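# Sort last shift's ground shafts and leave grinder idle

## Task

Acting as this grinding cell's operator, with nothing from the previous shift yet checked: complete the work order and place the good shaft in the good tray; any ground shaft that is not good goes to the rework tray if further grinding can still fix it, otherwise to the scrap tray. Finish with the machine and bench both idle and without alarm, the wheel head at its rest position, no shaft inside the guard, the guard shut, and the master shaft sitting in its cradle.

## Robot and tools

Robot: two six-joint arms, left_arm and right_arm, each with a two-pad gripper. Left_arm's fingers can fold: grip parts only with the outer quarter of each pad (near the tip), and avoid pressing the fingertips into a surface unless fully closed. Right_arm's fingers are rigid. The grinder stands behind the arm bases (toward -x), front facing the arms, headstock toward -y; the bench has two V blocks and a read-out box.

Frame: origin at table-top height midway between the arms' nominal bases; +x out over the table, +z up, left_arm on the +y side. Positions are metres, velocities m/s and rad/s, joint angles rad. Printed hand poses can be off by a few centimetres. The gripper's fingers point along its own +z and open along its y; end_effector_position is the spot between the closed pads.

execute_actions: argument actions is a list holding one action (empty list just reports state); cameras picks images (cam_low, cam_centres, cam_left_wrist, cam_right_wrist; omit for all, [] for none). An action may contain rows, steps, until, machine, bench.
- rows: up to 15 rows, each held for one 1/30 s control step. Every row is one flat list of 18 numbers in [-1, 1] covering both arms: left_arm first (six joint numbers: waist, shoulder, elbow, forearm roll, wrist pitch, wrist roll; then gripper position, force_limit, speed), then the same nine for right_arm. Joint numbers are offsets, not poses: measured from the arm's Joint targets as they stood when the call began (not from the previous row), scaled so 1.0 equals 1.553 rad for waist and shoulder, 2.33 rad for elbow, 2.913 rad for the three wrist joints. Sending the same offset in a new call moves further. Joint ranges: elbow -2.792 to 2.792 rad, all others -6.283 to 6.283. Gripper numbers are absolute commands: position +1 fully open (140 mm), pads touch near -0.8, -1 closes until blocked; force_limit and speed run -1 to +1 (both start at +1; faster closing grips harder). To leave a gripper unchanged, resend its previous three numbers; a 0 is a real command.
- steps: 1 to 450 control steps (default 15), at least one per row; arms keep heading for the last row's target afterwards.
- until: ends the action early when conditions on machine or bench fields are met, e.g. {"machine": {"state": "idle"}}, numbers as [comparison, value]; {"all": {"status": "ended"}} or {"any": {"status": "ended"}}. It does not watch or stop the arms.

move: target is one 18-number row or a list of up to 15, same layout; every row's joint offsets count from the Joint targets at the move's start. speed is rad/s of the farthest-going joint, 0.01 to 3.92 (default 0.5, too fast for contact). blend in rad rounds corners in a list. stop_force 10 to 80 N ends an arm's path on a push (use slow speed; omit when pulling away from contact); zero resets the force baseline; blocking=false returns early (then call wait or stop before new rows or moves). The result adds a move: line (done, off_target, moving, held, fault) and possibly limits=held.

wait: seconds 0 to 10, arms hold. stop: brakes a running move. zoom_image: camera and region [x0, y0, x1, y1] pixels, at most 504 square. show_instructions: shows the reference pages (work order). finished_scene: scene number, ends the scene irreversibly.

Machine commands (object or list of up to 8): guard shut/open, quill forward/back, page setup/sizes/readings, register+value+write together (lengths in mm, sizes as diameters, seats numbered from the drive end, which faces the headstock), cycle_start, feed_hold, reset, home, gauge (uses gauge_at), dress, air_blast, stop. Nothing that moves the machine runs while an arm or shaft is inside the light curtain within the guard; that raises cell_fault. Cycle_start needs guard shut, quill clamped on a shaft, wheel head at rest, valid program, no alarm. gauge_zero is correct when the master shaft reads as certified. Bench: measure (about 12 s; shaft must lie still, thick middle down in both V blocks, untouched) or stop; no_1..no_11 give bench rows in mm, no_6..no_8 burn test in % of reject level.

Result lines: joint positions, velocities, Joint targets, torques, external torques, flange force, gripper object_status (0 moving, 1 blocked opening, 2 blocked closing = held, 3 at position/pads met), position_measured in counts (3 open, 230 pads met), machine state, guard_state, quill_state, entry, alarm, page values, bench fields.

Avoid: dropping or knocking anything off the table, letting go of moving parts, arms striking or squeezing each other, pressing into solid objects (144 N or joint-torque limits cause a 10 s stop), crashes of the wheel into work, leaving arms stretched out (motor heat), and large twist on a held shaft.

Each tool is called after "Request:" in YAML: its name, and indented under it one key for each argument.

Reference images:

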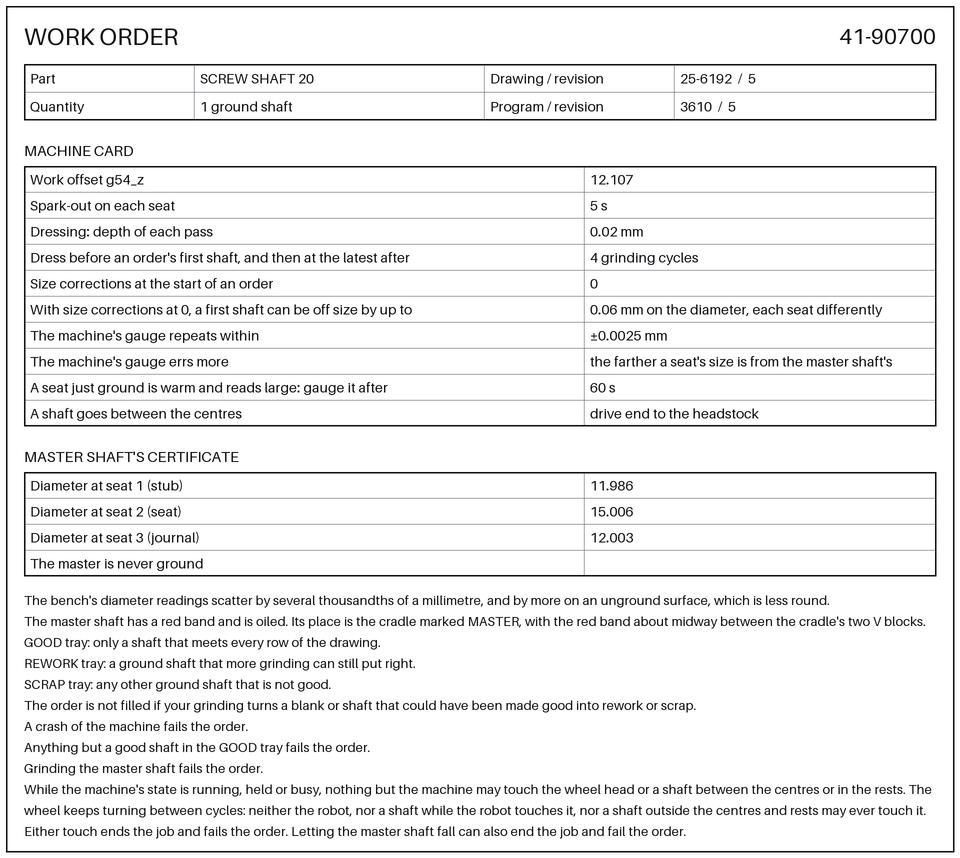

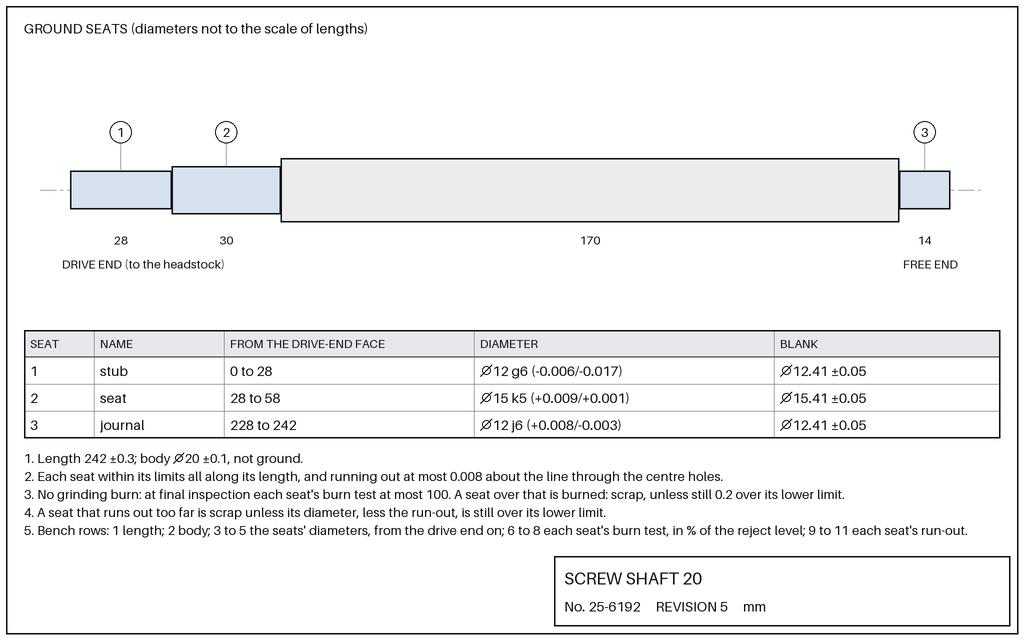

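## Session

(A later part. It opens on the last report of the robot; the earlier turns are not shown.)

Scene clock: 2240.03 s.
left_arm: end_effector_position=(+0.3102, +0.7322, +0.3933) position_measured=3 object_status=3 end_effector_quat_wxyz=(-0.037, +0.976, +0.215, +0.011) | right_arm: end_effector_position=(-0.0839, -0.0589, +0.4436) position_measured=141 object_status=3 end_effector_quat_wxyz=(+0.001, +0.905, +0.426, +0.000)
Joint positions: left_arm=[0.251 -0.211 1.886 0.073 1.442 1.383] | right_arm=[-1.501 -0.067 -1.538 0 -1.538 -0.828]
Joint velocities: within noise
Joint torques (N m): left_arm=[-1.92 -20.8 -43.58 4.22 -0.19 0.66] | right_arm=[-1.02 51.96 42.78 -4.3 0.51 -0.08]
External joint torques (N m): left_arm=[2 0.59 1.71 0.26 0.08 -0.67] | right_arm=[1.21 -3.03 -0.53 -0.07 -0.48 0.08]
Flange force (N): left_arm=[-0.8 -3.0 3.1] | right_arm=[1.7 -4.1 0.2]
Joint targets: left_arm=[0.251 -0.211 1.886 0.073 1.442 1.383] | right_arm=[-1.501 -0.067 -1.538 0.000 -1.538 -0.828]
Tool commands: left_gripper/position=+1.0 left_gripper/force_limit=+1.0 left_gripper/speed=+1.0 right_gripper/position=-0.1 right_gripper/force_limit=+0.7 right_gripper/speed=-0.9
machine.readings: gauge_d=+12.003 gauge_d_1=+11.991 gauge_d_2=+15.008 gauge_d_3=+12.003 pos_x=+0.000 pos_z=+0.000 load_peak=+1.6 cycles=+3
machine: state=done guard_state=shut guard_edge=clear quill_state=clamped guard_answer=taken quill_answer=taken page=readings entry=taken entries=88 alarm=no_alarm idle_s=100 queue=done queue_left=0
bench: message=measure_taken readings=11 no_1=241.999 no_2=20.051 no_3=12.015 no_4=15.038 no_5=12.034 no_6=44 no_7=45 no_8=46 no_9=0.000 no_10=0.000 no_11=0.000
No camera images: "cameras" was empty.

Request:
execute_actions:
  actions:
    - {"machine":[{"register":"size_1","value":0.05,"write":true},{"register":"size_2","value":0.017,"write":true},{"register":"size_3","value":0.04,"write":true},{"page":"readings","cycle_start":true}],"steps":450,"until":{"machine":{"state":["=","done"]}}}
  cameras: []

Request:
execute_actions:
  actions:
    - {"steps":450,"until":{"machine":{"state":["!=","running"]}}}
  cameras: []

Request:
execute_actions:
  actions:
    - {"steps":450,"until":{"machine":{"state":["!=","running"]}}}
  cameras: []

Request:
execute_actions:
  actions:
    - {"steps":450,"until":{"machine":{"state":["!=","running"]}}}
  cameras: []

Request:
execute_actions:
  actions:
    - {"steps":450,"until":{"machine":{"state":["!=","running"]}}}
  cameras: []

Request:
execute_actions:
  actions:
    - {"steps":450,"until":{"machine":{"state":["!=","running"]}}}
  cameras: []

Request:
execute_actions:
  actions:
    - {"steps":450,"until":{"machine":{"state":["!=","running"]}}}
  cameras: []

Request:
execute_actions:
  actions:
    - {"steps":450,"until":{"machine":{"state":["!=","running"]}}}
  cameras: []

Request:
execute_actions:
  actions:
    - {"steps":450,"until":{"machine":{"state":["!=","running"]}}}
  cameras: []

Request:
execute_actions:
  actions:
    - {"steps":450,"until":{"machine":{"state":["!=","running"]}}}
  cameras: []

Request:
execute_actions:
  actions:
    - {"steps":450,"until":{"machine":{"state":["!=","running"]}}}
  cameras: []

Request:
execute_actions:
  actions:
    - {"steps":450,"until":{"machine":{"state":["!=","running"]}}}
  cameras: []

Request:
execute_actions:
  actions:
    - {"steps":450,"until":{"machine":{"state":["!=","running"]}}}
  cameras: []

Request:
execute_actions:
  actions:
    - {"steps":450,"until":{"machine":{"state":["!=","running"]}}}
  cameras: []

Request:
execute_actions:
  actions:
    - {"steps":450,"until":{"machine":{"state":["!=","running"]}}}
  cameras: []

Request:
execute_actions:
  actions:
    - {"steps":450,"until":{"machine":{"state":["!=","running"]}}}
  cameras: []

Request:
execute_actions:
  actions:
    - {"steps":450,"until":{"machine":{"state":["!=","running"]}}}
  cameras: []

Request:
execute_actions:
  actions:
    - {"steps":450,"until":{"machine":{"state":["!=","running"]}}}
  cameras: []

Scene clock: 2267.20 s.
left_arm: end_effector_position=(+0.3102, +0.7322, +0.3933) position_measured=3 object_status=3 end_effector_quat_wxyz=(-0.037, +0.976, +0.215, +0.011) | right_arm: end_effector_position=(-0.0839, -0.0589, +0.4436) position_measured=141 object_status=3 end_effector_quat_wxyz=(+0.001, +0.905, +0.426, +0.000)
Joint positions: left_arm=[0.251 -0.211 1.886 0.073 1.442 1.383] | right_arm=[-1.501 -0.067 -1.538 0 -1.538 -0.828]
Joint velocities: within noise
Joint torques (N m): left_arm=[-2.49 -20.42 -43.52 4.17 -0.21 0.65] | right_arm=[-0.88 51.99 42.5 -4.22 0.55 -0.13]
External joint torques (N m): left_arm=[2.54 0.31 1.58 0.32 0.09 -0.66] | right_arm=[1.03 -3.02 -0.25 -0.14 -0.52 0.13]
Flange force (N): left_arm=[-0.8 -4.3 2.9] | right_arm=[2.2 -4.3 -0.3]
Joint targets: left_arm=[0.251 -0.211 1.886 0.073 1.442 1.383] | right_arm=[-1.501 -0.067 -1.538 0.000 -1.538 -0.828]
Tool commands: left_gripper/position=+1.0 left_gripper/force_limit=+1.0 left_gripper/speed=+1.0 right_gripper/position=-0.1 right_gripper/force_limit=+0.7 right_gripper/speed=-0.9
machine.readings: gauge_d=+12.003 gauge_d_1=+11.991 gauge_d_2=+15.008 gauge_d_3=+12.003 pos_x=+0.000 pos_z=+0.000 load_peak=+1.6 cycles=+3
machine: state=done guard_state=shut guard_edge=clear quill_state=clamped guard_answer=taken quill_answer=taken page=readings entry=taken entries=90 alarm=no_alarm idle_s=127 queue=running queue_left=2
bench: message=measure_taken readings=11 no_1=241.999 no_2=20.051 no_3=12.015 no_4=15.038 no_5=12.034 no_6=44 no_7=45 no_8=46 no_9=0.000 no_10=0.000 no_11=0.000
No camera images: "cameras" was empty.

Scene clock: 2267.43 s.
left_arm: end_effector_position=(+0.3102, +0.7322, +0.3933) position_measured=3 object_status=3 end_effector_quat_wxyz=(-0.037, +0.976, +0.215, +0.011) | right_arm: end_effector_position=(-0.0839, -0.0589, +0.4436) position_measured=141 object_status=3 end_effector_quat_wxyz=(+0.001, +0.905, +0.426, +0.000)
Joint positions: left_arm=[0.251 -0.211 1.886 0.073 1.442 1.383] | right_arm=[-1.501 -0.067 -1.538 0 -1.538 -0.828]
Joint velocities: within noise
Joint torques (N m): left_arm=[-2.14 -20.81 -43.6 4.18 -0.15 0.63] | right_arm=[-0.07 51.99 42.87 -4.24 0.54 -0.06]
External joint torques (N m): left_arm=[2.22 0.51 1.68 0.31 0.03 -0.64] | right_arm=[0.22 -3.08 -0.67 -0.12 -0.51 0.06]
Flange force (N): left_arm=[-0.8 -3.6 3.1] | right_arm=[2.7 -2.8 0.4]
Joint targets: left_arm=[0.251 -0.211 1.886 0.073 1.442 1.383] | right_arm=[-1.501 -0.067 -1.538 0.000 -1.538 -0.828]
Tool commands: left_gripper/position=+1.0 left_gripper/force_limit=+1.0 left_gripper/speed=+1.0 right_gripper/position=-0.1 right_gripper/force_limit=+0.7 right_gripper/speed=-0.9
machine.readings: gauge_d=+12.003 gauge_d_1=+11.991 gauge_d_2=+15.008 gauge_d_3=+12.003 pos_x=+0.000 pos_z=+0.000 load_peak=+1.6 cycles=+3
machine: state=done guard_state=shut guard_edge=clear quill_state=clamped guard_answer=taken quill_answer=taken page=readings entry=taken entries=91 alarm=no_alarm idle_s=127 queue=running queue_left=1
bench: message=measure_taken readings=11 no_1=241.999 no_2=20.051 no_3=12.015 no_4=15.038 no_5=12.034 no_6=44 no_7=45 no_8=46 no_9=0.000 no_10=0.000 no_11=0.000
No camera images: "cameras" was empty.

Scene clock: 2267.67 s.
left_arm: end_effector_position=(+0.3102, +0.7322, +0.3933) position_measured=3 object_status=3 end_effector_quat_wxyz=(-0.037, +0.976, +0.215, +0.011) | right_arm: end_effector_position=(-0.0839, -0.0589, +0.4436) position_measured=141 object_status=3 end_effector_quat_wxyz=(+0.001, +0.905, +0.426, +0.000)
Joint positions: left_arm=[0.251 -0.211 1.886 0.073 1.442 1.383] | right_arm=[-1.501 -0.067 -1.538 0 -1.538 -0.828]
Joint velocities: within noise
Joint torques (N m): left_arm=[-2.08 -20.51 -43.59 4.21 -0.22 0.7] | right_arm=[-0.76 52.01 42.95 -4.29 0.55 -0.14]
External joint torques (N m): left_arm=[2.21 -0.01 1.6 0.29 0.11 -0.71] | right_arm=[0.9 -2.97 -0.72 -0.07 -0.52 0.14]
Flange force (N): left_arm=[-1.6 -3.5 2.7] | right_arm=[1.6 -3.6 0.5]
Joint targets: left_arm=[0.251 -0.211 1.886 0.073 1.442 1.383] | right_arm=[-1.501 -0.067 -1.538 0.000 -1.538 -0.828]
Tool commands: left_gripper/position=+1.0 left_gripper/force_limit=+1.0 left_gripper/speed=+1.0 right_gripper/position=-0.1 right_gripper/force_limit=+0.7 right_gripper/speed=-0.9
machine.readings: gauge_d=+12.003 gauge_d_1=+0.000 gauge_d_2=+0.000 gauge_d_3=+0.000 pos_x=+0.000 pos_z=+8.000 load_peak=+0.0 cycles=+3
machine: state=running guard_state=shut guard_edge=clear quill_state=clamped guard_answer=taken quill_answer=taken page=readings entry=taken entries=92 alarm=no_alarm idle_s=128 queue=running queue_left=0
bench: message=measure_taken readings=11 no_1=241.999 no_2=20.051 no_3=12.015 no_4=15.038 no_5=12.034 no_6=44 no_7=45 no_8=46 no_9=0.000 no_10=0.000 no_11=0.000
No camera images: "cameras" was empty.

Scene clock: 2282.87 s.
left_arm: end_effector_position=(+0.3102, +0.7322, +0.3933) position_measured=3 object_status=3 end_effector_quat_wxyz=(-0.037, +0.976, +0.215, +0.011) | right_arm: end_effector_position=(-0.0839, -0.0589, +0.4436) position_measured=141 object_status=3 end_effector_quat_wxyz=(+0.001, +0.905, +0.426, +0.000)
Joint positions: left_arm=[0.251 -0.211 1.886 0.073 1.442 1.383] | right_arm=[-1.501 -0.067 -1.538 0 -1.538 -0.828]
Joint velocities: within noise
Joint torques (N m): left_arm=[-2.32 -20.74 -43.46 4.19 -0.25 0.68] | right_arm=[-1.13 51.68 42.82 -4.28 0.45 -0.08]
External joint torques (N m): left_arm=[2.43 0.27 1.48 0.3 0.13 -0.69] | right_arm=[1.24 -2.41 -0.48 -0.09 -0.43 0.08]
Flange force (N): left_arm=[-0.9 -4.0 2.6] | right_arm=[0.9 -3.6 0.2]
Joint targets: left_arm=[0.251 -0.211 1.886 0.073 1.442 1.383] | right_arm=[-1.501 -0.067 -1.538 0.000 -1.538 -0.828]
Tool commands: left_gripper/position=+1.0 left_gripper/force_limit=+1.0 left_gripper/speed=+1.0 right_gripper/position=-0.1 right_gripper/force_limit=+0.7 right_gripper/speed=-0.9
machine.readings: gauge_d=+12.003 gauge_d_1=+0.000 gauge_d_2=+0.000 gauge_d_3=+0.000 pos_x=-353.453 pos_z=+14.000 load_peak=+0.0 cycles=+3
machine: state=running guard_state=shut guard_edge=clear quill_state=clamped guard_answer=taken quill_answer=taken page=readings entry=taken entries=92 alarm=no_alarm idle_s=143 queue=running queue_left=0
bench: message=measure_taken readings=11 no_1=241.999 no_2=20.051 no_3=12.015 no_4=15.038 no_5=12.034 no_6=44 no_7=45 no_8=46 no_9=0.000 no_10=0.000 no_11=0.000
No camera images: "cameras" was empty.

Scene clock: 2298.07 s.
left_arm: end_effector_position=(+0.3102, +0.7322, +0.3933) position_measured=3 object_status=3 end_effector_quat_wxyz=(-0.037, +0.976, +0.215, +0.011) | right_arm: end_effector_position=(-0.0839, -0.0589, +0.4436) position_measured=141 object_status=3 end_effector_quat_wxyz=(+0.001, +0.905, +0.426, +0.000)
Joint positions: left_arm=[0.251 -0.211 1.886 0.073 1.442 1.383] | right_arm=[-1.501 -0.067 -1.538 0 -1.538 -0.828]
Joint velocities: within noise
Joint torques (N m): left_arm=[-2.1 -20.73 -43.4 4.21 -0.21 0.66] | right_arm=[-1.1 51.07 42.9 -4.3 0.52 -0.11]
External joint torques (N m): left_arm=[2.19 0.41 1.48 0.28 0.09 -0.67] | right_arm=[1.26 -2.16 -0.71 -0.06 -0.5 0.11]
Flange force (N): left_arm=[-0.7 -3.4 2.7] | right_arm=[0.3 -3.1 0.4]
Joint targets: left_arm=[0.251 -0.211 1.886 0.073 1.442 1.383] | right_arm=[-1.501 -0.067 -1.538 0.000 -1.538 -0.828]
Tool commands: left_gripper/position=+1.0 left_gripper/force_limit=+1.0 left_gripper/speed=+1.0 right_gripper/position=-0.1 right_gripper/force_limit=+0.7 right_gripper/speed=-0.9
machine.readings: gauge_d=+12.003 gauge_d_1=+0.000 gauge_d_2=+0.000 gauge_d_3=+0.000 pos_x=-353.605 pos_z=+14.000 load_peak=+0.0 cycles=+3
machine: state=running guard_state=shut guard_edge=clear quill_state=clamped guard_answer=taken quill_answer=taken page=readings entry=taken entries=92 alarm=no_alarm idle_s=158 queue=running queue_left=0
bench: message=measure_taken readings=11 no_1=241.999 no_2=20.051 no_3=12.015 no_4=15.038 no_5=12.034 no_6=44 no_7=45 no_8=46 no_9=0.000 no_10=0.000 no_11=0.000
No camera images: "cameras" was empty.

Scene clock: 2313.27 s.
left_arm: end_effector_position=(+0.3102, +0.7322, +0.3933) position_measured=3 object_status=3 end_effector_quat_wxyz=(-0.037, +0.976, +0.215, +0.011) | right_arm: end_effector_position=(-0.0839, -0.0589, +0.4436) position_measured=141 object_status=3 end_effector_quat_wxyz=(+0.001, +0.905, +0.426, +0.000)
Joint positions: left_arm=[0.251 -0.211 1.886 0.073 1.442 1.383] | right_arm=[-1.501 -0.067 -1.538 0 -1.538 -0.828]
Joint velocities: within noise
Joint torques (N m): left_arm=[-2.28 -20.66 -43.53 4.17 -0.22 0.68] | right_arm=[-0.49 51.8 42.94 -4.33 0.53 -0.14]
External joint torques (N m): left_arm=[2.35 0.3 1.53 0.32 0.1 -0.68] | right_arm=[0.67 -2.91 -0.76 -0.03 -0.5 0.14]
Flange force (N): left_arm=[-0.9 -3.8 2.7] | right_arm=[1.8 -3.2 0.6]
Joint targets: left_arm=[0.251 -0.211 1.886 0.073 1.442 1.383] | right_arm=[-1.501 -0.067 -1.538 0.000 -1.538 -0.828]
Tool commands: left_gripper/position=+1.0 left_gripper/force_limit=+1.0 left_gripper/speed=+1.0 right_gripper/position=-0.1 right_gripper/force_limit=+0.7 right_gripper/speed=-0.9
machine.readings: gauge_d=+12.003 gauge_d_1=+0.000 gauge_d_2=+0.000 gauge_d_3=+0.000 pos_x=-353.757 pos_z=+14.000 load_peak=+0.0 cycles=+3
machine: state=running guard_state=shut guard_edge=clear quill_state=clamped guard_answer=taken quill_answer=taken page=readings entry=taken entries=92 alarm=no_alarm idle_s=173 queue=running queue_left=0
bench: message=measure_taken readings=11 no_1=241.999 no_2=20.051 no_3=12.015 no_4=15.038 no_5=12.034 no_6=44 no_7=45 no_8=46 no_9=0.000 no_10=0.000 no_11=0.000
No camera images: "cameras" was empty.

Scene clock: 2328.47 s.
left_arm: end_effector_position=(+0.3102, +0.7322, +0.3933) position_measured=3 object_status=3 end_effector_quat_wxyz=(-0.037, +0.976, +0.215, +0.011) | right_arm: end_effector_position=(-0.0839, -0.0589, +0.4436) position_measured=141 object_status=3 end_effector_quat_wxyz=(+0.001, +0.905, +0.426, +0.000)
Joint positions: left_arm=[0.251 -0.211 1.886 0.073 1.442 1.383] | right_arm=[-1.501 -0.067 -1.538 0 -1.538 -0.828]
Joint velocities: within noise
Joint torques (N m): left_arm=[-2.06 -20.9 -43.6 4.18 -0.14 0.66] | right_arm=[-1.06 52.09 43.12 -4.28 0.5 -0.11]
External joint torques (N m): left_arm=[2.1 0.81 1.64 0.31 0.02 -0.67] | right_arm=[1.24 -3.34 -0.95 -0.08 -0.46 0.11]
Flange force (N): left_arm=[-0.3 -3.2 3.1] | right_arm=[1.4 -4.1 1.0]
Joint targets: left_arm=[0.251 -0.211 1.886 0.073 1.442 1.383] | right_arm=[-1.501 -0.067 -1.538 0.000 -1.538 -0.828]
Tool commands: left_gripper/position=+1.0 left_gripper/force_limit=+1.0 left_gripper/speed=+1.0 right_gripper/position=-0.1 right_gripper/force_limit=+0.7 right_gripper/speed=-0.9
machine.readings: gauge_d=+12.003 gauge_d_1=+0.000 gauge_d_2=+0.000 gauge_d_3=+0.000 pos_x=-353.810 pos_z=+14.000 load_peak=+0.0 cycles=+3
machine: state=running guard_state=shut guard_edge=clear quill_state=clamped guard_answer=taken quill_answer=taken page=readings entry=taken entries=92 alarm=no_alarm idle_s=188 queue=running queue_left=0
bench: message=measure_taken readings=11 no_1=241.999 no_2=20.051 no_3=12.015 no_4=15.038 no_5=12.034 no_6=44 no_7=45 no_8=46 no_9=0.000 no_10=0.000 no_11=0.000
No camera images: "cameras" was empty.

Scene clock: 2343.67 s.
left_arm: end_effector_position=(+0.3102, +0.7322, +0.3933) position_measured=3 object_status=3 end_effector_quat_wxyz=(-0.037, +0.976, +0.215, +0.011) | right_arm: end_effector_position=(-0.0839, -0.0589, +0.4436) position_measured=141 object_status=3 end_effector_quat_wxyz=(+0.001, +0.905, +0.426, +0.000)
Joint positions: left_arm=[0.251 -0.211 1.886 0.073 1.442 1.383] | right_arm=[-1.501 -0.067 -1.538 0 -1.538 -0.828]
Joint velocities: within noise
Joint torques (N m): left_arm=[-2.12 -20.77 -43.38 4.23 -0.18 0.71] | right_arm=[-0.9 51.94 42.82 -4.25 0.49 -0.2]
External joint torques (N m): left_arm=[2.25 0.13 1.33 0.27 0.07 -0.71] | right_arm=[1.07 -2.98 -0.62 -0.11 -0.47 0.2]
Flange force (N): left_arm=[-1.0 -3.5 2.4] | right_arm=[1.5 -4.0 0.4]
Joint targets: left_arm=[0.251 -0.211 1.886 0.073 1.442 1.383] | right_arm=[-1.501 -0.067 -1.538 0.000 -1.538 -0.828]
Tool commands: left_gripper/position=+1.0 left_gripper/force_limit=+1.0 left_gripper/speed=+1.0 right_gripper/position=-0.1 right_gripper/force_limit=+0.7 right_gripper/speed=-0.9
machine.readings: gauge_d=+12.003 gauge_d_1=+0.000 gauge_d_2=+0.000 gauge_d_3=+0.000 pos_x=-353.841 pos_z=+14.000 load_peak=+0.0 cycles=+3
machine: state=running guard_state=shut guard_edge=clear quill_state=clamped guard_answer=taken quill_answer=taken page=readings entry=taken entries=92 alarm=no_alarm idle_s=203 queue=running queue_left=0
bench: message=measure_taken readings=11 no_1=241.999 no_2=20.051 no_3=12.015 no_4=15.038 no_5=12.034 no_6=44 no_7=45 no_8=46 no_9=0.000 no_10=0.000 no_11=0.000
No camera images: "cameras" was empty.

Scene clock: 2358.87 s.
left_arm: end_effector_position=(+0.3102, +0.7322, +0.3933) position_measured=3 object_status=3 end_effector_quat_wxyz=(-0.037, +0.976, +0.215, +0.011) | right_arm: end_effector_position=(-0.0839, -0.0589, +0.4436) position_measured=141 object_status=3 end_effector_quat_wxyz=(+0.001, +0.905, +0.426, +0.000)
Joint positions: left_arm=[0.251 -0.211 1.886 0.073 1.442 1.383] | right_arm=[-1.501 -0.067 -1.538 0 -1.538 -0.828]
Joint velocities: within noise
Joint torques (N m): left_arm=[-2.45 -20.44 -43.52 4.23 -0.19 0.66] | right_arm=[-0.9 51.27 42.62 -4.35 0.5 -0.14]
External joint torques (N m): left_arm=[2.6 -0.23 1.54 0.27 0.08 -0.66] | right_arm=[1.04 -2.29 -0.36 -0.01 -0.47 0.14]
Flange force (N): left_arm=[-1.7 -4.5 2.7] | right_arm=[1.1 -3.4 -0.1]
Joint targets: left_arm=[0.251 -0.211 1.886 0.073 1.442 1.383] | right_arm=[-1.501 -0.067 -1.538 0.000 -1.538 -0.828]
Tool commands: left_gripper/position=+1.0 left_gripper/force_limit=+1.0 left_gripper/speed=+1.0 right_gripper/position=-0.1 right_gripper/force_limit=+0.7 right_gripper/speed=-0.9
machine.readings: gauge_d=+12.003 gauge_d_1=+0.000 gauge_d_2=+0.000 gauge_d_3=+0.000 pos_x=-350.354 pos_z=+43.000 load_peak=+0.0 cycles=+3
machine: state=running guard_state=shut guard_edge=clear quill_state=clamped guard_answer=taken quill_answer=taken page=readings entry=taken entries=92 alarm=no_alarm idle_s=218 queue=running queue_left=0
bench: message=measure_taken readings=11 no_1=241.999 no_2=20.051 no_3=12.015 no_4=15.038 no_5=12.034 no_6=44 no_7=45 no_8=46 no_9=0.000 no_10=0.000 no_11=0.000
No camera images: "cameras" was empty.

Scene clock: 2374.07 s.
left_arm: end_effector_position=(+0.3102, +0.7322, +0.3933) position_measured=3 object_status=3 end_effector_quat_wxyz=(-0.037, +0.976, +0.215, +0.011) | right_arm: end_effector_position=(-0.0839, -0.0589, +0.4436) position_measured=141 object_status=3 end_effector_quat_wxyz=(+0.001, +0.905, +0.426, +0.000)
Joint positions: left_arm=[0.251 -0.211 1.886 0.073 1.442 1.383] | right_arm=[-1.501 -0.067 -1.538 0 -1.538 -0.828]
Joint velocities: within noise
Joint torques (N m): left_arm=[-2.42 -20.59 -43.65 4.19 -0.16 0.68] | right_arm=[-0.63 52.44 43.07 -4.24 0.52 -0.16]
External joint torques (N m): left_arm=[2.52 0.16 1.61 0.31 0.04 -0.68] | right_arm=[0.79 -3.38 -0.74 -0.13 -0.49 0.16]
Flange force (N): left_arm=[-1.2 -4.2 3.0] | right_arm=[2.2 -3.8 0.6]
Joint targets: left_arm=[0.251 -0.211 1.886 0.073 1.442 1.383] | right_arm=[-1.501 -0.067 -1.538 0.000 -1.538 -0.828]
Tool commands: left_gripper/position=+1.0 left_gripper/force_limit=+1.0 left_gripper/speed=+1.0 right_gripper/position=-0.1 right_gripper/force_limit=+0.7 right_gripper/speed=-0.9
machine.readings: gauge_d=+12.003 gauge_d_1=+0.000 gauge_d_2=+0.000 gauge_d_3=+0.000 pos_x=-350.506 pos_z=+43.000 load_peak=+0.0 cycles=+3
machine: state=running guard_state=shut guard_edge=clear quill_state=clamped guard_answer=taken quill_answer=taken page=readings entry=taken entries=92 alarm=no_alarm idle_s=233 queue=running queue_left=0
bench: message=measure_taken readings=11 no_1=241.999 no_2=20.051 no_3=12.015 no_4=15.038 no_5=12.034 no_6=44 no_7=45 no_8=46 no_9=0.000 no_10=0.000 no_11=0.000
No camera images: "cameras" was empty.

Scene clock: 2389.27 s.
left_arm: end_effector_position=(+0.3102, +0.7322, +0.3933) position_measured=3 object_status=3 end_effector_quat_wxyz=(-0.037, +0.976, +0.215, +0.011) | right_arm: end_effector_position=(-0.0839, -0.0589, +0.4436) position_measured=141 object_status=3 end_effector_quat_wxyz=(+0.001, +0.905, +0.426, +0.000)
Joint positions: left_arm=[0.251 -0.211 1.886 0.073 1.442 1.383] | right_arm=[-1.501 -0.067 -1.538 0 -1.538 -0.828]
Joint velocities: within noise
Joint torques (N m): left_arm=[-1.85 -20.6 -43.5 4.17 -0.17 0.63] | right_arm=[-0.86 51.81 43.06 -4.36 0.48 -0.16]
External joint torques (N m): left_arm=[1.97 0.11 1.54 0.32 0.05 -0.63] | right_arm=[0.94 -2.16 -0.64 -0.02 -0.46 0.16]
Flange force (N): left_arm=[-1.3 -3.1 2.7] | right_arm=[0.6 -2.9 0.4]
Joint targets: left_arm=[0.251 -0.211 1.886 0.073 1.442 1.383] | right_arm=[-1.501 -0.067 -1.538 0.000 -1.538 -0.828]
Tool commands: left_gripper/position=+1.0 left_gripper/force_limit=+1.0 left_gripper/speed=+1.0 right_gripper/position=-0.1 right_gripper/force_limit=+0.7 right_gripper/speed=-0.9
machine.readings: gauge_d=+12.003 gauge_d_1=+0.000 gauge_d_2=+0.000 gauge_d_3=+0.000 pos_x=-350.658 pos_z=+43.000 load_peak=+0.0 cycles=+3
machine: state=running guard_state=shut guard_edge=clear quill_state=clamped guard_answer=taken quill_answer=taken page=readings entry=taken entries=92 alarm=no_alarm idle_s=248 queue=running queue_left=0
bench: message=measure_taken readings=11 no_1=241.999 no_2=20.051 no_3=12.015 no_4=15.038 no_5=12.034 no_6=44 no_7=45 no_8=46 no_9=0.000 no_10=0.000 no_11=0.000
No camera images: "cameras" was empty.

Scene clock: 2404.47 s.
left_arm: end_effector_position=(+0.3102, +0.7322, +0.3933) position_measured=3 object_status=3 end_effector_quat_wxyz=(-0.037, +0.976, +0.215, +0.011) | right_arm: end_effector_position=(-0.0839, -0.0589, +0.4436) position_measured=141 object_status=3 end_effector_quat_wxyz=(+0.001, +0.905, +0.426, +0.000)
Joint positions: left_arm=[0.251 -0.211 1.886 0.073 1.442 1.383] | right_arm=[-1.501 -0.067 -1.538 0 -1.538 -0.828]
Joint velocities: within noise
Joint torques (N m): left_arm=[-2.64 -20.74 -43.43 4.2 -0.16 0.63] | right_arm=[-0.77 51.87 43.08 -4.32 0.52 -0.04]
External joint torques (N m): left_arm=[2.8 -0.04 1.39 0.3 0.05 -0.64] | right_arm=[0.82 -2.12 -0.6 -0.07 -0.5 0.04]
Flange force (N): left_arm=[-1.0 -5.0 2.6] | right_arm=[0.9 -2.6 0.3]
Joint targets: left_arm=[0.251 -0.211 1.886 0.073 1.442 1.383] | right_arm=[-1.501 -0.067 -1.538 0.000 -1.538 -0.828]
Tool commands: left_gripper/position=+1.0 left_gripper/force_limit=+1.0 left_gripper/speed=+1.0 right_gripper/position=-0.1 right_gripper/force_limit=+0.7 right_gripper/speed=-0.9
machine.readings: gauge_d=+12.003 gauge_d_1=+0.000 gauge_d_2=+0.000 gauge_d_3=+0.000 pos_x=-350.804 pos_z=+43.000 load_peak=+0.0 cycles=+3
machine: state=running guard_state=shut guard_edge=clear quill_state=clamped guard_answer=taken quill_answer=taken page=readings entry=taken entries=92 alarm=no_alarm idle_s=263 queue=running queue_left=0
bench: message=measure_taken readings=11 no_1=241.999 no_2=20.051 no_3=12.015 no_4=15.038 no_5=12.034 no_6=44 no_7=45 no_8=46 no_9=0.000 no_10=0.000 no_11=0.000
No camera images: "cameras" was empty.

Scene clock: 2419.67 s.
left_arm: end_effector_position=(+0.3102, +0.7322, +0.3933) position_measured=3 object_status=3 end_effector_quat_wxyz=(-0.037, +0.976, +0.215, +0.011) | right_arm: end_effector_position=(-0.0839, -0.0589, +0.4436) position_measured=141 object_status=3 end_effector_quat_wxyz=(+0.001, +0.905, +0.426, +0.000)
Joint positions: left_arm=[0.251 -0.211 1.886 0.073 1.442 1.383] | right_arm=[-1.501 -0.067 -1.538 0 -1.538 -0.828]
Joint velocities: within noise
Joint torques (N m): left_arm=[-2.2 -20.95 -43.55 4.25 -0.19 0.67] | right_arm=[-0.44 51.41 42.69 -4.22 0.5 -0.13]
External joint torques (N m): left_arm=[2.28 0.61 1.62 0.24 0.07 -0.67] | right_arm=[0.56 -2.07 -0.3 -0.16 -0.47 0.13]
Flange force (N): left_arm=[-0.5 -3.6 3.0] | right_arm=[1.4 -2.7 -0.2]
Joint targets: left_arm=[0.251 -0.211 1.886 0.073 1.442 1.383] | right_arm=[-1.501 -0.067 -1.538 0.000 -1.538 -0.828]
Tool commands: left_gripper/position=+1.0 left_gripper/force_limit=+1.0 left_gripper/speed=+1.0 right_gripper/position=-0.1 right_gripper/force_limit=+0.7 right_gripper/speed=-0.9
machine.readings: gauge_d=+12.003 gauge_d_1=+0.000 gauge_d_2=+0.000 gauge_d_3=+0.000 pos_x=-350.834 pos_z=+43.000 load_peak=+0.0 cycles=+3
machine: state=running guard_state=shut guard_edge=clear quill_state=clamped guard_answer=taken quill_answer=taken page=readings entry=taken entries=92 alarm=no_alarm idle_s=278 queue=running queue_left=0
bench: message=measure_taken readings=11 no_1=241.999 no_2=20.051 no_3=12.015 no_4=15.038 no_5=12.034 no_6=44 no_7=45 no_8=46 no_9=0.000 no_10=0.000 no_11=0.000
No camera images: "cameras" was empty.

Scene clock: 2434.87 s.
left_arm: end_effector_position=(+0.3102, +0.7322, +0.3933) position_measured=3 object_status=3 end_effector_quat_wxyz=(-0.037, +0.976, +0.215, +0.011) | right_arm: end_effector_position=(-0.0839, -0.0589, +0.4436) position_measured=141 object_status=3 end_effector_quat_wxyz=(+0.001, +0.905, +0.426, +0.000)
Joint positions: left_arm=[0.251 -0.211 1.886 0.073 1.442 1.383] | right_arm=[-1.501 -0.067 -1.538 0 -1.538 -0.828]
Joint velocities: within noise
Joint torques (N m): left_arm=[-2.3 -20.41 -43.41 4.22 -0.16 0.72] | right_arm=[-0.89 51.91 42.86 -4.31 0.46 -0.08]
External joint torques (N m): left_arm=[2.44 -0.29 1.34 0.27 0.05 -0.72] | right_arm=[1.11 -3.28 -0.63 -0.05 -0.43 0.08]
Flange force (N): left_arm=[-1.6 -4.0 2.4] | right_arm=[2.0 -4.2 0.5]
Joint targets: left_arm=[0.251 -0.211 1.886 0.073 1.442 1.383] | right_arm=[-1.501 -0.067 -1.538 0.000 -1.538 -0.828]
Tool commands: left_gripper/position=+1.0 left_gripper/force_limit=+1.0 left_gripper/speed=+1.0 right_gripper/position=-0.1 right_gripper/force_limit=+0.7 right_gripper/speed=-0.9
machine.readings: gauge_d=+12.003 gauge_d_1=+0.000 gauge_d_2=+0.000 gauge_d_3=+0.000 pos_x=-350.862 pos_z=+43.000 load_peak=+0.9 cycles=+3
machine: state=running guard_state=shut guard_edge=clear quill_state=clamped guard_answer=taken quill_answer=taken page=readings entry=taken entries=92 alarm=no_alarm idle_s=293 queue=running queue_left=0
bench: message=measure_taken readings=11 no_1=241.999 no_2=20.051 no_3=12.015 no_4=15.038 no_5=12.034 no_6=44 no_7=45 no_8=46 no_9=0.000 no_10=0.000 no_11=0.000
No camera images: "cameras" was empty.

Scene clock: 2450.07 s.
left_arm: end_effector_position=(+0.3102, +0.7322, +0.3933) position_measured=3 object_status=3 end_effector_quat_wxyz=(-0.037, +0.976, +0.215, +0.011) | right_arm: end_effector_position=(-0.0839, -0.0589, +0.4436) position_measured=141 object_status=3 end_effector_quat_wxyz=(+0.001, +0.905, +0.426, +0.000)
Joint positions: left_arm=[0.251 -0.211 1.886 0.073 1.442 1.383] | right_arm=[-1.501 -0.067 -1.538 0 -1.538 -0.828]
Joint velocities: within noise
Joint torques (N m): left_arm=[-2.1 -20.93 -43.44 4.16 -0.2 0.68] | right_arm=[-0.78 51.57 42.82 -4.21 0.6 -0.13]
External joint torques (N m): left_arm=[2.19 0.58 1.52 0.32 0.09 -0.68] | right_arm=[0.94 -2.57 -0.54 -0.16 -0.57 0.13]
Flange force (N): left_arm=[-0.5 -3.4 2.8] | right_arm=[1.3 -3.4 0.1]
Joint targets: left_arm=[0.251 -0.211 1.886 0.073 1.442 1.383] | right_arm=[-1.501 -0.067 -1.538 0.000 -1.538 -0.828]
Tool commands: left_gripper/position=+1.0 left_gripper/force_limit=+1.0 left_gripper/speed=+1.0 right_gripper/position=-0.1 right_gripper/force_limit=+0.7 right_gripper/speed=-0.9
machine.readings: gauge_d=+12.003 gauge_d_1=+0.000 gauge_d_2=+0.000 gauge_d_3=+0.000 pos_x=-353.369 pos_z=+235.000 load_peak=+0.9 cycles=+3
machine: state=running guard_state=shut guard_edge=clear quill_state=clamped guard_answer=taken quill_answer=taken page=readings entry=taken entries=92 alarm=no_alarm idle_s=308 queue=running queue_left=0
bench: message=measure_taken readings=11 no_1=241.999 no_2=20.051 no_3=12.015 no_4=15.038 no_5=12.034 no_6=44 no_7=45 no_8=46 no_9=0.000 no_10=0.000 no_11=0.000
No camera images: "cameras" was empty.

Scene clock: 2465.27 s.
left_arm: end_effector_position=(+0.3102, +0.7322, +0.3933) position_measured=3 object_status=3 end_effector_quat_wxyz=(-0.037, +0.976, +0.215, +0.011) | right_arm: end_effector_position=(-0.0839, -0.0589, +0.4436) position_measured=141 object_status=3 end_effector_quat_wxyz=(+0.001, +0.905, +0.426, +0.000)
Joint positions: left_arm=[0.251 -0.211 1.886 0.073 1.442 1.383] | right_arm=[-1.501 -0.067 -1.538 0 -1.538 -0.828]
Joint velocities: within noise
Joint torques (N m): left_arm=[-2.11 -20.73 -43.51 4.2 -0.17 0.6] | right_arm=[-1.06 52.44 42.68 -4.24 0.51 -0.06]
External joint torques (N m): left_arm=[2.23 0.23 1.55 0.29 0.06 -0.6] | right_arm=[1.23 -3.52 -0.43 -0.12 -0.48 0.06]
Flange force (N): left_arm=[-1.0 -3.7 2.8] | right_arm=[2.4 -4.7 0.1]
Joint targets: left_arm=[0.251 -0.211 1.886 0.073 1.442 1.383] | right_arm=[-1.501 -0.067 -1.538 0.000 -1.538 -0.828]
Tool commands: left_gripper/position=+1.0 left_gripper/force_limit=+1.0 left_gripper/speed=+1.0 right_gripper/position=-0.1 right_gripper/force_limit=+0.7 right_gripper/speed=-0.9
machine.readings: gauge_d=+12.003 gauge_d_1=+0.000 gauge_d_2=+0.000 gauge_d_3=+0.000 pos_x=-353.521 pos_z=+235.000 load_peak=+0.9 cycles=+3
machine: state=running guard_state=shut guard_edge=clear quill_state=clamped guard_answer=taken quill_answer=taken page=readings entry=taken entries=92 alarm=no_alarm idle_s=323 queue=running queue_left=0
bench: message=measure_taken readings=11 no_1=241.999 no_2=20.051 no_3=12.015 no_4=15.038 no_5=12.034 no_6=44 no_7=45 no_8=46 no_9=0.000 no_10=0.000 no_11=0.000
No camera images: "cameras" was empty.

Scene clock: 2480.47 s.
left_arm: end_effector_position=(+0.3102, +0.7322, +0.3933) position_measured=3 object_status=3 end_effector_quat_wxyz=(-0.037, +0.976, +0.215, +0.011) | right_arm: end_effector_position=(-0.0839, -0.0589, +0.4436) position_measured=141 object_status=3 end_effector_quat_wxyz=(+0.001, +0.905, +0.426, +0.000)
Joint positions: left_arm=[0.251 -0.211 1.886 0.073 1.442 1.383] | right_arm=[-1.501 -0.067 -1.538 0 -1.538 -0.828]
Joint velocities: within noise
Joint torques (N m): left_arm=[-2.43 -20.75 -43.56 4.18 -0.18 0.66] | right_arm=[-1.41 51.32 42.88 -4.25 0.49 -0.14]
External joint torques (N m): left_arm=[2.46 0.63 1.62 0.3 0.06 -0.66] | right_arm=[1.53 -2.27 -0.69 -0.11 -0.47 0.14]
Flange force (N): left_arm=[-0.4 -4.0 3.1] | right_arm=[0.1 -3.7 0.5]
Joint targets: left_arm=[0.251 -0.211 1.886 0.073 1.442 1.383] | right_arm=[-1.501 -0.067 -1.538 0.000 -1.538 -0.828]
Tool commands: left_gripper/position=+1.0 left_gripper/force_limit=+1.0 left_gripper/speed=+1.0 right_gripper/position=-0.1 right_gripper/force_limit=+0.7 right_gripper/speed=-0.9
machine.readings: gauge_d=+12.003 gauge_d_1=+0.000 gauge_d_2=+0.000 gauge_d_3=+0.000 pos_x=-353.673 pos_z=+235.000 load_peak=+0.9 cycles=+3
machine: state=running guard_state=shut guard_edge=clear quill_state=clamped guard_answer=taken quill_answer=taken page=readings entry=taken entries=92 alarm=no_alarm idle_s=338 queue=running queue_left=0
bench: message=measure_taken readings=11 no_1=241.999 no_2=20.051 no_3=12.015 no_4=15.038 no_5=12.034 no_6=44 no_7=45 no_8=46 no_9=0.000 no_10=0.000 no_11=0.000
No camera images: "cameras" was empty.

Scene clock: 2495.67 s.
left_arm: end_effector_position=(+0.3102, +0.7322, +0.3933) position_measured=3 object_status=3 end_effector_quat_wxyz=(-0.037, +0.976, +0.215, +0.011) | right_arm: end_effector_position=(-0.0839, -0.0589, +0.4436) position_measured=141 object_status=3 end_effector_quat_wxyz=(+0.001, +0.905, +0.426, +0.000)
Joint positions: left_arm=[0.251 -0.211 1.886 0.073 1.442 1.383] | right_arm=[-1.501 -0.067 -1.538 0 -1.538 -0.828]
Joint velocities: within noise
Joint torques (N m): left_arm=[-2.22 -20.57 -43.49 4.19 -0.21 0.64] | right_arm=[-0.56 52.23 42.41 -4.29 0.53 -0.06]
External joint torques (N m): left_arm=[2.25 0.49 1.55 0.29 0.09 -0.64] | right_arm=[0.77 -3.47 -0.17 -0.08 -0.49 0.06]
Flange force (N): left_arm=[-0.6 -3.6 2.8] | right_arm=[3.2 -4.4 -0.4]
Joint targets: left_arm=[0.251 -0.211 1.886 0.073 1.442 1.383] | right_arm=[-1.501 -0.067 -1.538 0.000 -1.538 -0.828]
Tool commands: left_gripper/position=+1.0 left_gripper/force_limit=+1.0 left_gripper/speed=+1.0 right_gripper/position=-0.1 right_gripper/force_limit=+0.7 right_gripper/speed=-0.9
machine.readings: gauge_d=+12.003 gauge_d_1=+0.000 gauge_d_2=+0.000 gauge_d_3=+0.000 pos_x=-353.790 pos_z=+235.000 load_peak=+0.9 cycles=+3
machine: state=running guard_state=shut guard_edge=clear quill_state=clamped guard_answer=taken quill_answer=taken page=readings entry=taken entries=92 alarm=no_alarm idle_s=353 queue=running queue_left=0
bench: message=measure_taken readings=11 no_1=241.999 no_2=20.051 no_3=12.015 no_4=15.038 no_5=12.034 no_6=44 no_7=45 no_8=46 no_9=0.000 no_10=0.000 no_11=0.000
No camera images: "cameras" was empty.

Request:
execute_actions:
  actions:
    - {"steps":450,"until":{"machine":{"state":["!=","running"]}}}
  cameras: []

Scene clock: 2531.87 s.
left_arm: end_effector_position=(+0.3102, +0.7322, +0.3933) position_measured=3 object_status=3 end_effector_quat_wxyz=(-0.037, +0.976, +0.215, +0.011) | right_arm: end_effector_position=(-0.0839, -0.0589, +0.4436) position_measured=141 object_status=3 end_effector_quat_wxyz=(+0.001, +0.905, +0.426, +0.000)
Joint positions: left_arm=[0.251 -0.211 1.886 0.073 1.442 1.383] | right_arm=[-1.501 -0.067 -1.538 0 -1.538 -0.828]
Joint velocities: within noise
Joint torques (N m): left_arm=[-2.04 -20.75 -43.64 4.21 -0.14 0.64] | right_arm=[-0.47 51.56 42.73 -4.28 0.55 -0.07]
External joint torques (N m): left_arm=[2.13 0.42 1.66 0.28 0.03 -0.64] | right_arm=[0.71 -3 -0.55 -0.08 -0.52 0.06]
Flange force (N): left_arm=[-0.9 -3.3 3.1] | right_arm=[2.2 -3.5 0.2]
Joint targets: left_arm=[0.251 -0.211 1.886 0.073 1.442 1.383] | right_arm=[-1.501 -0.067 -1.538 0.000 -1.538 -0.828]
Tool commands: left_gripper/position=+1.0 left_gripper/force_limit=+1.0 left_gripper/speed=+1.0 right_gripper/position=-0.1 right_gripper/force_limit=+0.7 right_gripper/speed=-0.9
machine.readings: gauge_d=+12.003 gauge_d_1=+0.000 gauge_d_2=+0.000 gauge_d_3=+0.000 pos_x=+0.000 pos_z=+0.000 load_peak=+0.9 cycles=+4
machine: state=done guard_state=shut guard_edge=clear quill_state=clamped guard_answer=taken quill_answer=taken page=readings entry=taken entries=92 alarm=no_alarm idle_s=0 queue=done queue_left=0
bench: message=measure_taken readings=11 no_1=241.999 no_2=20.051 no_3=12.015 no_4=15.038 no_5=12.034 no_6=44 no_7=45 no_8=46 no_9=0.000 no_10=0.000 no_11=0.000
No camera images: "cameras" was empty.

Request:
execute_actions:
  actions:
    - {"steps":450,"until":{"machine":{"idle_s":[">=",63]}}}
  cameras: []

Request:
wait:
  seconds: 10
  cameras: []

Request:
wait:
  seconds: 10
  cameras: []

Request:
execute_actions:
  actions:
    - {"steps":450,"until":{"machine":{"idle_s":[">=",63]}}}
  cameras: []

Request:
execute_actions:
  actions:
    - {"machine":[{"register":"gauge_at","value":1,"write":true,"gauge":true},{"register":"gauge_at","value":2,"write":true,"gauge":true},{"register":"gauge_at","value":3,"write":true,"gauge":true}],"steps":450,"until":{"machine":{"queue":["!=","running"]}}}
  cameras: []

Scene clock: 2559.73 s.
left_arm: end_effector_position=(+0.3102, +0.7322, +0.3933) position_measured=3 object_status=3 end_effector_quat_wxyz=(-0.037, +0.976, +0.215, +0.011) | right_arm: end_effector_position=(-0.0839, -0.0589, +0.4436) position_measured=141 object_status=3 end_effector_quat_wxyz=(+0.001, +0.905, +0.426, +0.000)
Joint positions: left_arm=[0.251 -0.211 1.886 0.073 1.442 1.383] | right_arm=[-1.501 -0.067 -1.538 0 -1.538 -0.828]
Joint velocities: within noise
Joint torques (N m): left_arm=[-2.27 -20.97 -43.6 4.22 -0.13 0.71] | right_arm=[-0.52 51.66 42.75 -4.18 0.46 -0.14]
External joint torques (N m): left_arm=[2.35 0.63 1.65 0.26 0.02 -0.71] | right_arm=[0.71 -3.02 -0.6 -0.17 -0.43 0.14]
Flange force (N): left_arm=[-0.5 -3.7 3.2] | right_arm=[2.0 -3.5 0.4]
Joint targets: left_arm=[0.251 -0.211 1.886 0.073 1.442 1.383] | right_arm=[-1.501 -0.067 -1.538 0.000 -1.538 -0.828]
Tool commands: left_gripper/position=+1.0 left_gripper/force_limit=+1.0 left_gripper/speed=+1.0 right_gripper/position=-0.1 right_gripper/force_limit=+0.7 right_gripper/speed=-0.9
machine.readings: gauge_d=+12.003 gauge_d_1=+0.000 gauge_d_2=+0.000 gauge_d_3=+0.000 pos_x=+0.000 pos_z=+0.000 load_peak=+0.9 cycles=+4
machine: state=done guard_state=shut guard_edge=clear quill_state=clamped guard_answer=taken quill_answer=taken page=readings entry=taken entries=92 alarm=no_alarm idle_s=28 queue=done queue_left=0
bench: message=measure_taken readings=11 no_1=241.999 no_2=20.051 no_3=12.015 no_4=15.038 no_5=12.034 no_6=44 no_7=45 no_8=46 no_9=0.000 no_10=0.000 no_11=0.000
No camera images: "cameras" was empty.

Scene clock: 2569.73 s.
left_arm: end_effector_position=(+0.3102, +0.7322, +0.3933) position_measured=3 object_status=3 end_effector_quat_wxyz=(-0.037, +0.976, +0.215, +0.011) | right_arm: end_effector_position=(-0.0839, -0.0589, +0.4436) position_measured=141 object_status=3 end_effector_quat_wxyz=(+0.001, +0.905, +0.426, +0.000)
Joint positions: left_arm=[0.251 -0.211 1.886 0.073 1.442 1.383] | right_arm=[-1.501 -0.067 -1.538 0 -1.538 -0.828]
Joint velocities: within noise
Joint torques (N m): left_arm=[-2.37 -20.76 -43.63 4.2 -0.2 0.64] | right_arm=[-0.83 51.89 43.26 -4.35 0.54 -0.11]
External joint torques (N m): left_arm=[2.46 0.4 1.61 0.3 0.08 -0.64] | right_arm=[0.89 -2.26 -0.79 -0.04 -0.52 0.11]
Flange force (N): left_arm=[-0.8 -4.1 2.9] | right_arm=[0.7 -2.7 0.6]
Joint targets: left_arm=[0.251 -0.211 1.886 0.073 1.442 1.383] | right_arm=[-1.501 -0.067 -1.538 0.000 -1.538 -0.828]
Tool commands: left_gripper/position=+1.0 left_gripper/force_limit=+1.0 left_gripper/speed=+1.0 right_gripper/position=-0.1 right_gripper/force_limit=+0.7 right_gripper/speed=-0.9
machine.readings: gauge_d=+12.003 gauge_d_1=+0.000 gauge_d_2=+0.000 gauge_d_3=+0.000 pos_x=+0.000 pos_z=+0.000 load_peak=+0.9 cycles=+4
machine: state=done guard_state=shut guard_edge=clear quill_state=clamped guard_answer=taken quill_answer=taken page=readings entry=taken entries=92 alarm=no_alarm idle_s=38 queue=done queue_left=0
bench: message=measure_taken readings=11 no_1=241.999 no_2=20.051 no_3=12.015 no_4=15.038 no_5=12.034 no_6=44 no_7=45 no_8=46 no_9=0.000 no_10=0.000 no_11=0.000
wait: 10.00 s
No camera images: "cameras" was empty.

Scene clock: 2579.73 s.
left_arm: end_effector_position=(+0.3102, +0.7322, +0.3933) position_measured=3 object_status=3 end_effector_quat_wxyz=(-0.037, +0.976, +0.215, +0.011) | right_arm: end_effector_position=(-0.0839, -0.0589, +0.4436) position_measured=141 object_status=3 end_effector_quat_wxyz=(+0.001, +0.905, +0.426, +0.000)
Joint positions: left_arm=[0.251 -0.211 1.886 0.073 1.442 1.383] | right_arm=[-1.501 -0.067 -1.538 0 -1.538 -0.828]
Joint velocities: within noise
Joint torques (N m): left_arm=[-2.15 -20.76 -43.38 4.24 -0.2 0.66] | right_arm=[-0.46 51.98 43.11 -4.21 0.6 -0.04]
External joint torques (N m): left_arm=[2.21 0.54 1.39 0.25 0.08 -0.66] | right_arm=[0.67 -3.42 -0.98 -0.14 -0.56 0.04]
Flange force (N): left_arm=[-0.3 -3.5 2.6] | right_arm=[2.2 -3.3 0.9]
Joint targets: left_arm=[0.251 -0.211 1.886 0.073 1.442 1.383] | right_arm=[-1.501 -0.067 -1.538 0.000 -1.538 -0.828]
Tool commands: left_gripper/position=+1.0 left_gripper/force_limit=+1.0 left_gripper/speed=+1.0 right_gripper/position=-0.1 right_gripper/force_limit=+0.7 right_gripper/speed=-0.9
machine.readings: gauge_d=+12.003 gauge_d_1=+0.000 gauge_d_2=+0.000 gauge_d_3=+0.000 pos_x=+0.000 pos_z=+0.000 load_peak=+0.9 cycles=+4
machine: state=done guard_state=shut guard_edge=clear quill_state=clamped guard_answer=taken quill_answer=taken page=readings entry=taken entries=92 alarm=no_alarm idle_s=48 queue=done queue_left=0
bench: message=measure_taken readings=11 no_1=241.999 no_2=20.051 no_3=12.015 no_4=15.038 no_5=12.034 no_6=44 no_7=45 no_8=46 no_9=0.000 no_10=0.000 no_11=0.000
wait: 10.00 s
No camera images: "cameras" was empty.

Scene clock: 2594.93 s.
left_arm: end_effector_position=(+0.3102, +0.7322, +0.3933) position_measured=3 object_status=3 end_effector_quat_wxyz=(-0.037, +0.976, +0.215, +0.011) | right_arm: end_effector_position=(-0.0839, -0.0589, +0.4436) position_measured=141 object_status=3 end_effector_quat_wxyz=(+0.001, +0.905, +0.426, +0.000)
Joint positions: left_arm=[0.251 -0.211 1.886 0.073 1.442 1.383] | right_arm=[-1.501 -0.067 -1.538 0 -1.538 -0.828]
Joint velocities: within noise
Joint torques (N m): left_arm=[-2.52 -20.9 -43.63 4.2 -0.2 0.68] | right_arm=[-1.16 51.49 43.17 -4.3 0.44 -0.05]
External joint torques (N m): left_arm=[2.6 0.62 1.65 0.29 0.08 -0.68] | right_arm=[1.28 -2.29 -0.87 -0.07 -0.41 0.05]
Flange force (N): left_arm=[-0.4 -4.3 3.1] | right_arm=[0.2 -3.1 0.9]
Joint targets: left_arm=[0.251 -0.211 1.886 0.073 1.442 1.383] | right_arm=[-1.501 -0.067 -1.538 0.000 -1.538 -0.828]
Tool commands: left_gripper/position=+1.0 left_gripper/force_limit=+1.0 left_gripper/speed=+1.0 right_gripper/position=-0.1 right_gripper/force_limit=+0.7 right_gripper/speed=-0.9
machine.readings: gauge_d=+12.003 gauge_d_1=+0.000 gauge_d_2=+0.000 gauge_d_3=+0.000 pos_x=+0.000 pos_z=+0.000 load_peak=+0.9 cycles=+4
machine: state=done guard_state=shut guard_edge=clear quill_state=clamped guard_answer=taken quill_answer=taken page=readings entry=taken entries=92 alarm=no_alarm idle_s=63 queue=done queue_left=0
bench: message=measure_taken readings=11 no_1=241.999 no_2=20.051 no_3=12.015 no_4=15.038 no_5=12.034 no_6=44 no_7=45 no_8=46 no_9=0.000 no_10=0.000 no_11=0.000
No camera images: "cameras" was empty.

Scene clock: 2607.27 s.
left_arm: end_effector_position=(+0.3102, +0.7322, +0.3933) position_measured=3 object_status=3 end_effector_quat_wxyz=(-0.037, +0.976, +0.215, +0.011) | right_arm: end_effector_position=(-0.0839, -0.0589, +0.4436) position_measured=141 object_status=3 end_effector_quat_wxyz=(+0.001, +0.905, +0.426, +0.000)
Joint positions: left_arm=[0.251 -0.211 1.886 0.073 1.442 1.383] | right_arm=[-1.501 -0.067 -1.538 0 -1.538 -0.828]
Joint velocities: within noise
Joint torques (N m): left_arm=[-2.05 -20.69 -43.33 4.19 -0.2 0.68] | right_arm=[-0.24 51.89 42.96 -4.27 0.49 -0.08]
External joint torques (N m): left_arm=[2.12 0.46 1.44 0.29 0.08 -0.68] | right_arm=[0.32 -2.42 -0.62 -0.11 -0.47 0.08]
Flange force (N): left_arm=[-0.6 -3.2 2.6] | right_arm=[1.8 -2.3 0.4]
Joint targets: left_arm=[0.251 -0.211 1.886 0.073 1.442 1.383] | right_arm=[-1.501 -0.067 -1.538 0.000 -1.538 -0.828]
Tool commands: left_gripper/position=+1.0 left_gripper/force_limit=+1.0 left_gripper/speed=+1.0 right_gripper/position=-0.1 right_gripper/force_limit=+0.7 right_gripper/speed=-0.9
machine.readings: gauge_d=+12.004 gauge_d_1=+11.991 gauge_d_2=+15.005 gauge_d_3=+12.004 pos_x=+0.000 pos_z=+0.000 load_peak=+0.9 cycles=+4
machine: state=done guard_state=shut guard_edge=clear quill_state=clamped guard_answer=taken quill_answer=taken page=readings entry=taken entries=98 alarm=no_alarm idle_s=75 queue=done queue_left=0
bench: message=measure_taken readings=11 no_1=241.999 no_2=20.051 no_3=12.015 no_4=15.038 no_5=12.034 no_6=44 no_7=45 no_8=46 no_9=0.000 no_10=0.000 no_11=0.000
No camera images: "cameras" was empty.

Request:
execute_actions:
  actions:
    - {"machine":[{"guard":"open"},{"quill":"back"}],"steps":200,"until":{"all":{"status":"ended"}}}
  cameras: ["cam_centres"]

Request:
move:
  target: [0,0,0,0,0,0,1,1,1,0.4443,-0.2762,0.2223,0,-0.0302,0,-0.1,0.7,-0.9]
  speed: 0.6
  cameras: ["cam_right_wrist"]

Scene clock: 2620.07 s.
left_arm: end_effector_position=(+0.3102, +0.7322, +0.3933) position_measured=3 object_status=3 end_effector_quat_wxyz=(-0.037, +0.976, +0.215, +0.011) | right_arm: end_effector_position=(-0.0839, -0.0589, +0.4436) position_measured=141 object_status=3 end_effector_quat_wxyz=(+0.001, +0.905, +0.426, +0.000)
Joint positions: left_arm=[0.251 -0.211 1.886 0.073 1.442 1.383] | right_arm=[-1.501 -0.067 -1.538 0 -1.538 -0.828]
Joint velocities: within noise
Joint torques (N m): left_arm=[-2.38 -21.07 -43.51 4.22 -0.23 0.67] | right_arm=[-0.5 51.66 42.69 -4.3 0.59 -0.06]
External joint torques (N m): left_arm=[2.46 0.71 1.52 0.27 0.12 -0.67] | right_arm=[0.62 -2.33 -0.37 -0.07 -0.56 0.06]
Flange force (N): left_arm=[-0.2 -4.0 2.8] | right_arm=[1.7 -2.8 -0.2]
Joint targets: left_arm=[0.251 -0.211 1.886 0.073 1.442 1.383] | right_arm=[-1.501 -0.067 -1.538 0.000 -1.538 -0.828]
Tool commands: left_gripper/position=+1.0 left_gripper/force_limit=+1.0 left_gripper/speed=+1.0 right_gripper/position=-0.1 right_gripper/force_limit=+0.7 right_gripper/speed=-0.9
machine.readings: gauge_d=+12.004 gauge_d_1=+0.000 gauge_d_2=+0.000 gauge_d_3=+0.000 pos_x=+0.000 pos_z=+0.000 load_peak=+0.9 cycles=+4
machine: state=idle guard_state=open guard_edge=clear quill_state=back guard_answer=taken quill_answer=taken page=readings entry=taken entries=98 alarm=no_alarm idle_s=88 queue=done queue_left=0
bench: message=measure_taken readings=11 no_1=241.999 no_2=20.051 no_3=12.015 no_4=15.038 no_5=12.034 no_6=44 no_7=45 no_8=46 no_9=0.000 no_10=0.000 no_11=0.000
Images, in order (width x height): cam_centres 896x504.

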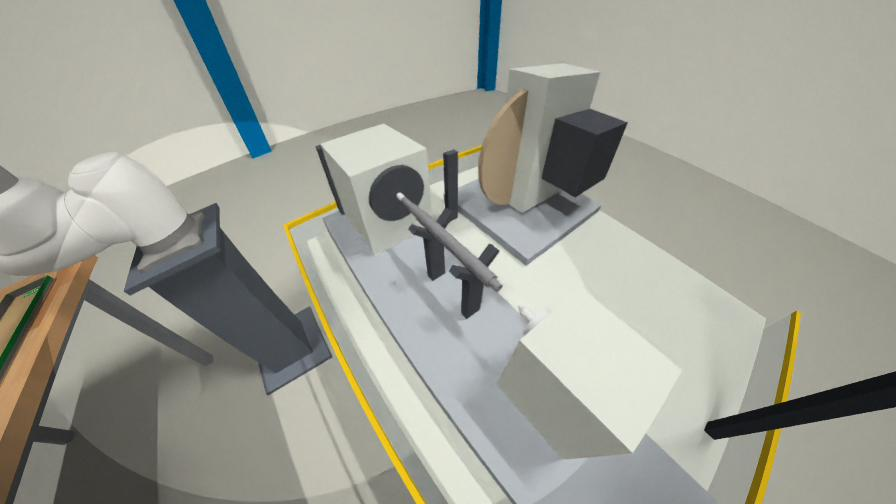

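Scene clock: 2621.67 s.
left_arm: end_effector_position=(+0.3102, +0.7322, +0.3933) position_measured=3 object_status=3 end_effector_quat_wxyz=(-0.037, +0.976, +0.215, +0.011) | right_arm: end_effector_position=(-0.6383, -0.0079, +0.4200) position_measured=141 object_status=3 end_effector_quat_wxyz=(+0.000, +0.707, +0.707, +0.000)
Joint positions: left_arm=[0.251 -0.211 1.886 0.073 1.442 1.383] | right_arm=[-0.811 -0.496 -1.02 0 -1.626 -0.828]
Joint velocities: within noise
Joint torques (N m): left_arm=[-2.28 -20.63 -43.57 4.2 -0.19 0.67] | right_arm=[0.73 95.34 42.63 -4.3 0.54 -0.02]
External joint torques (N m): left_arm=[2.39 0.11 1.54 0.29 0.07 -0.67] | right_arm=[-0.62 -4.35 -0.58 -0.05 -0.5 0.02]
Flange force (N): left_arm=[-1.2 -3.9 2.8] | right_arm=[5.9 -4.0 -0.2]
Joint targets: left_arm=[0.251 -0.211 1.886 0.073 1.442 1.383] | right_arm=[-0.811 -0.496 -1.020 0.000 -1.626 -0.828]
machine.readings: gauge_d=+12.004 gauge_d_1=+0.000 gauge_d_2=+0.000 gauge_d_3=+0.000 pos_x=+0.000 pos_z=+0.000 load_peak=+0.9 cycles=+4
machine: state=idle guard_state=open guard_edge=clear quill_state=back guard_answer=taken quill_answer=taken page=readings entry=taken entries=98 alarm=no_alarm idle_s=89 queue=done queue_left=0
bench: message=measure_taken readings=11 no_1=241.999 no_2=20.051 no_3=12.015 no_4=15.038 no_5=12.034 no_6=44 no_7=45 no_8=46 no_9=0.000 no_10=0.000 no_11=0.000
move: done
camera_calibration:
cam_right_wrist: T_world_to_cam=[[0.999997, -0.00206413, 0.00116162, 0.643938], [-0.00234768, -0.928749, 0.370702, -0.162251], [0.000313682, -0.370703, -0.928751, 0.528929], [0, 0, 0, 1]] pos_world=[-0.644483, 0.0467145, 0.550643]
Images, in order (width x height): cam_right_wrist 896x504.

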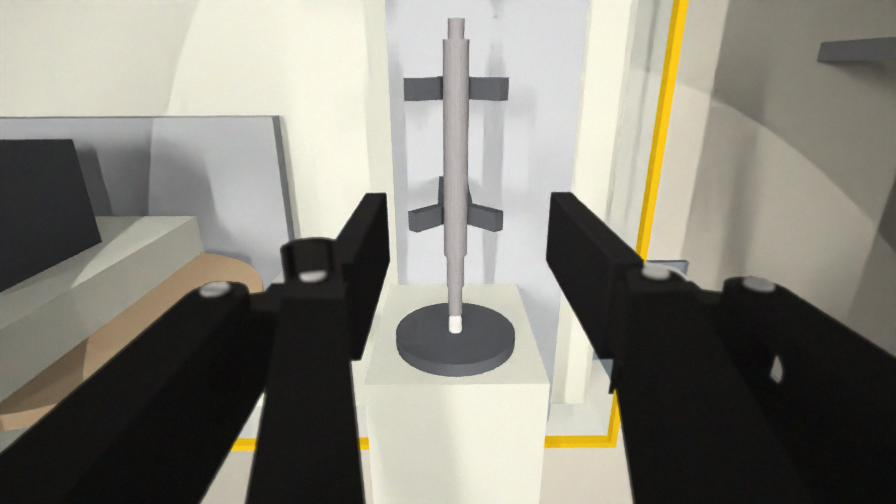

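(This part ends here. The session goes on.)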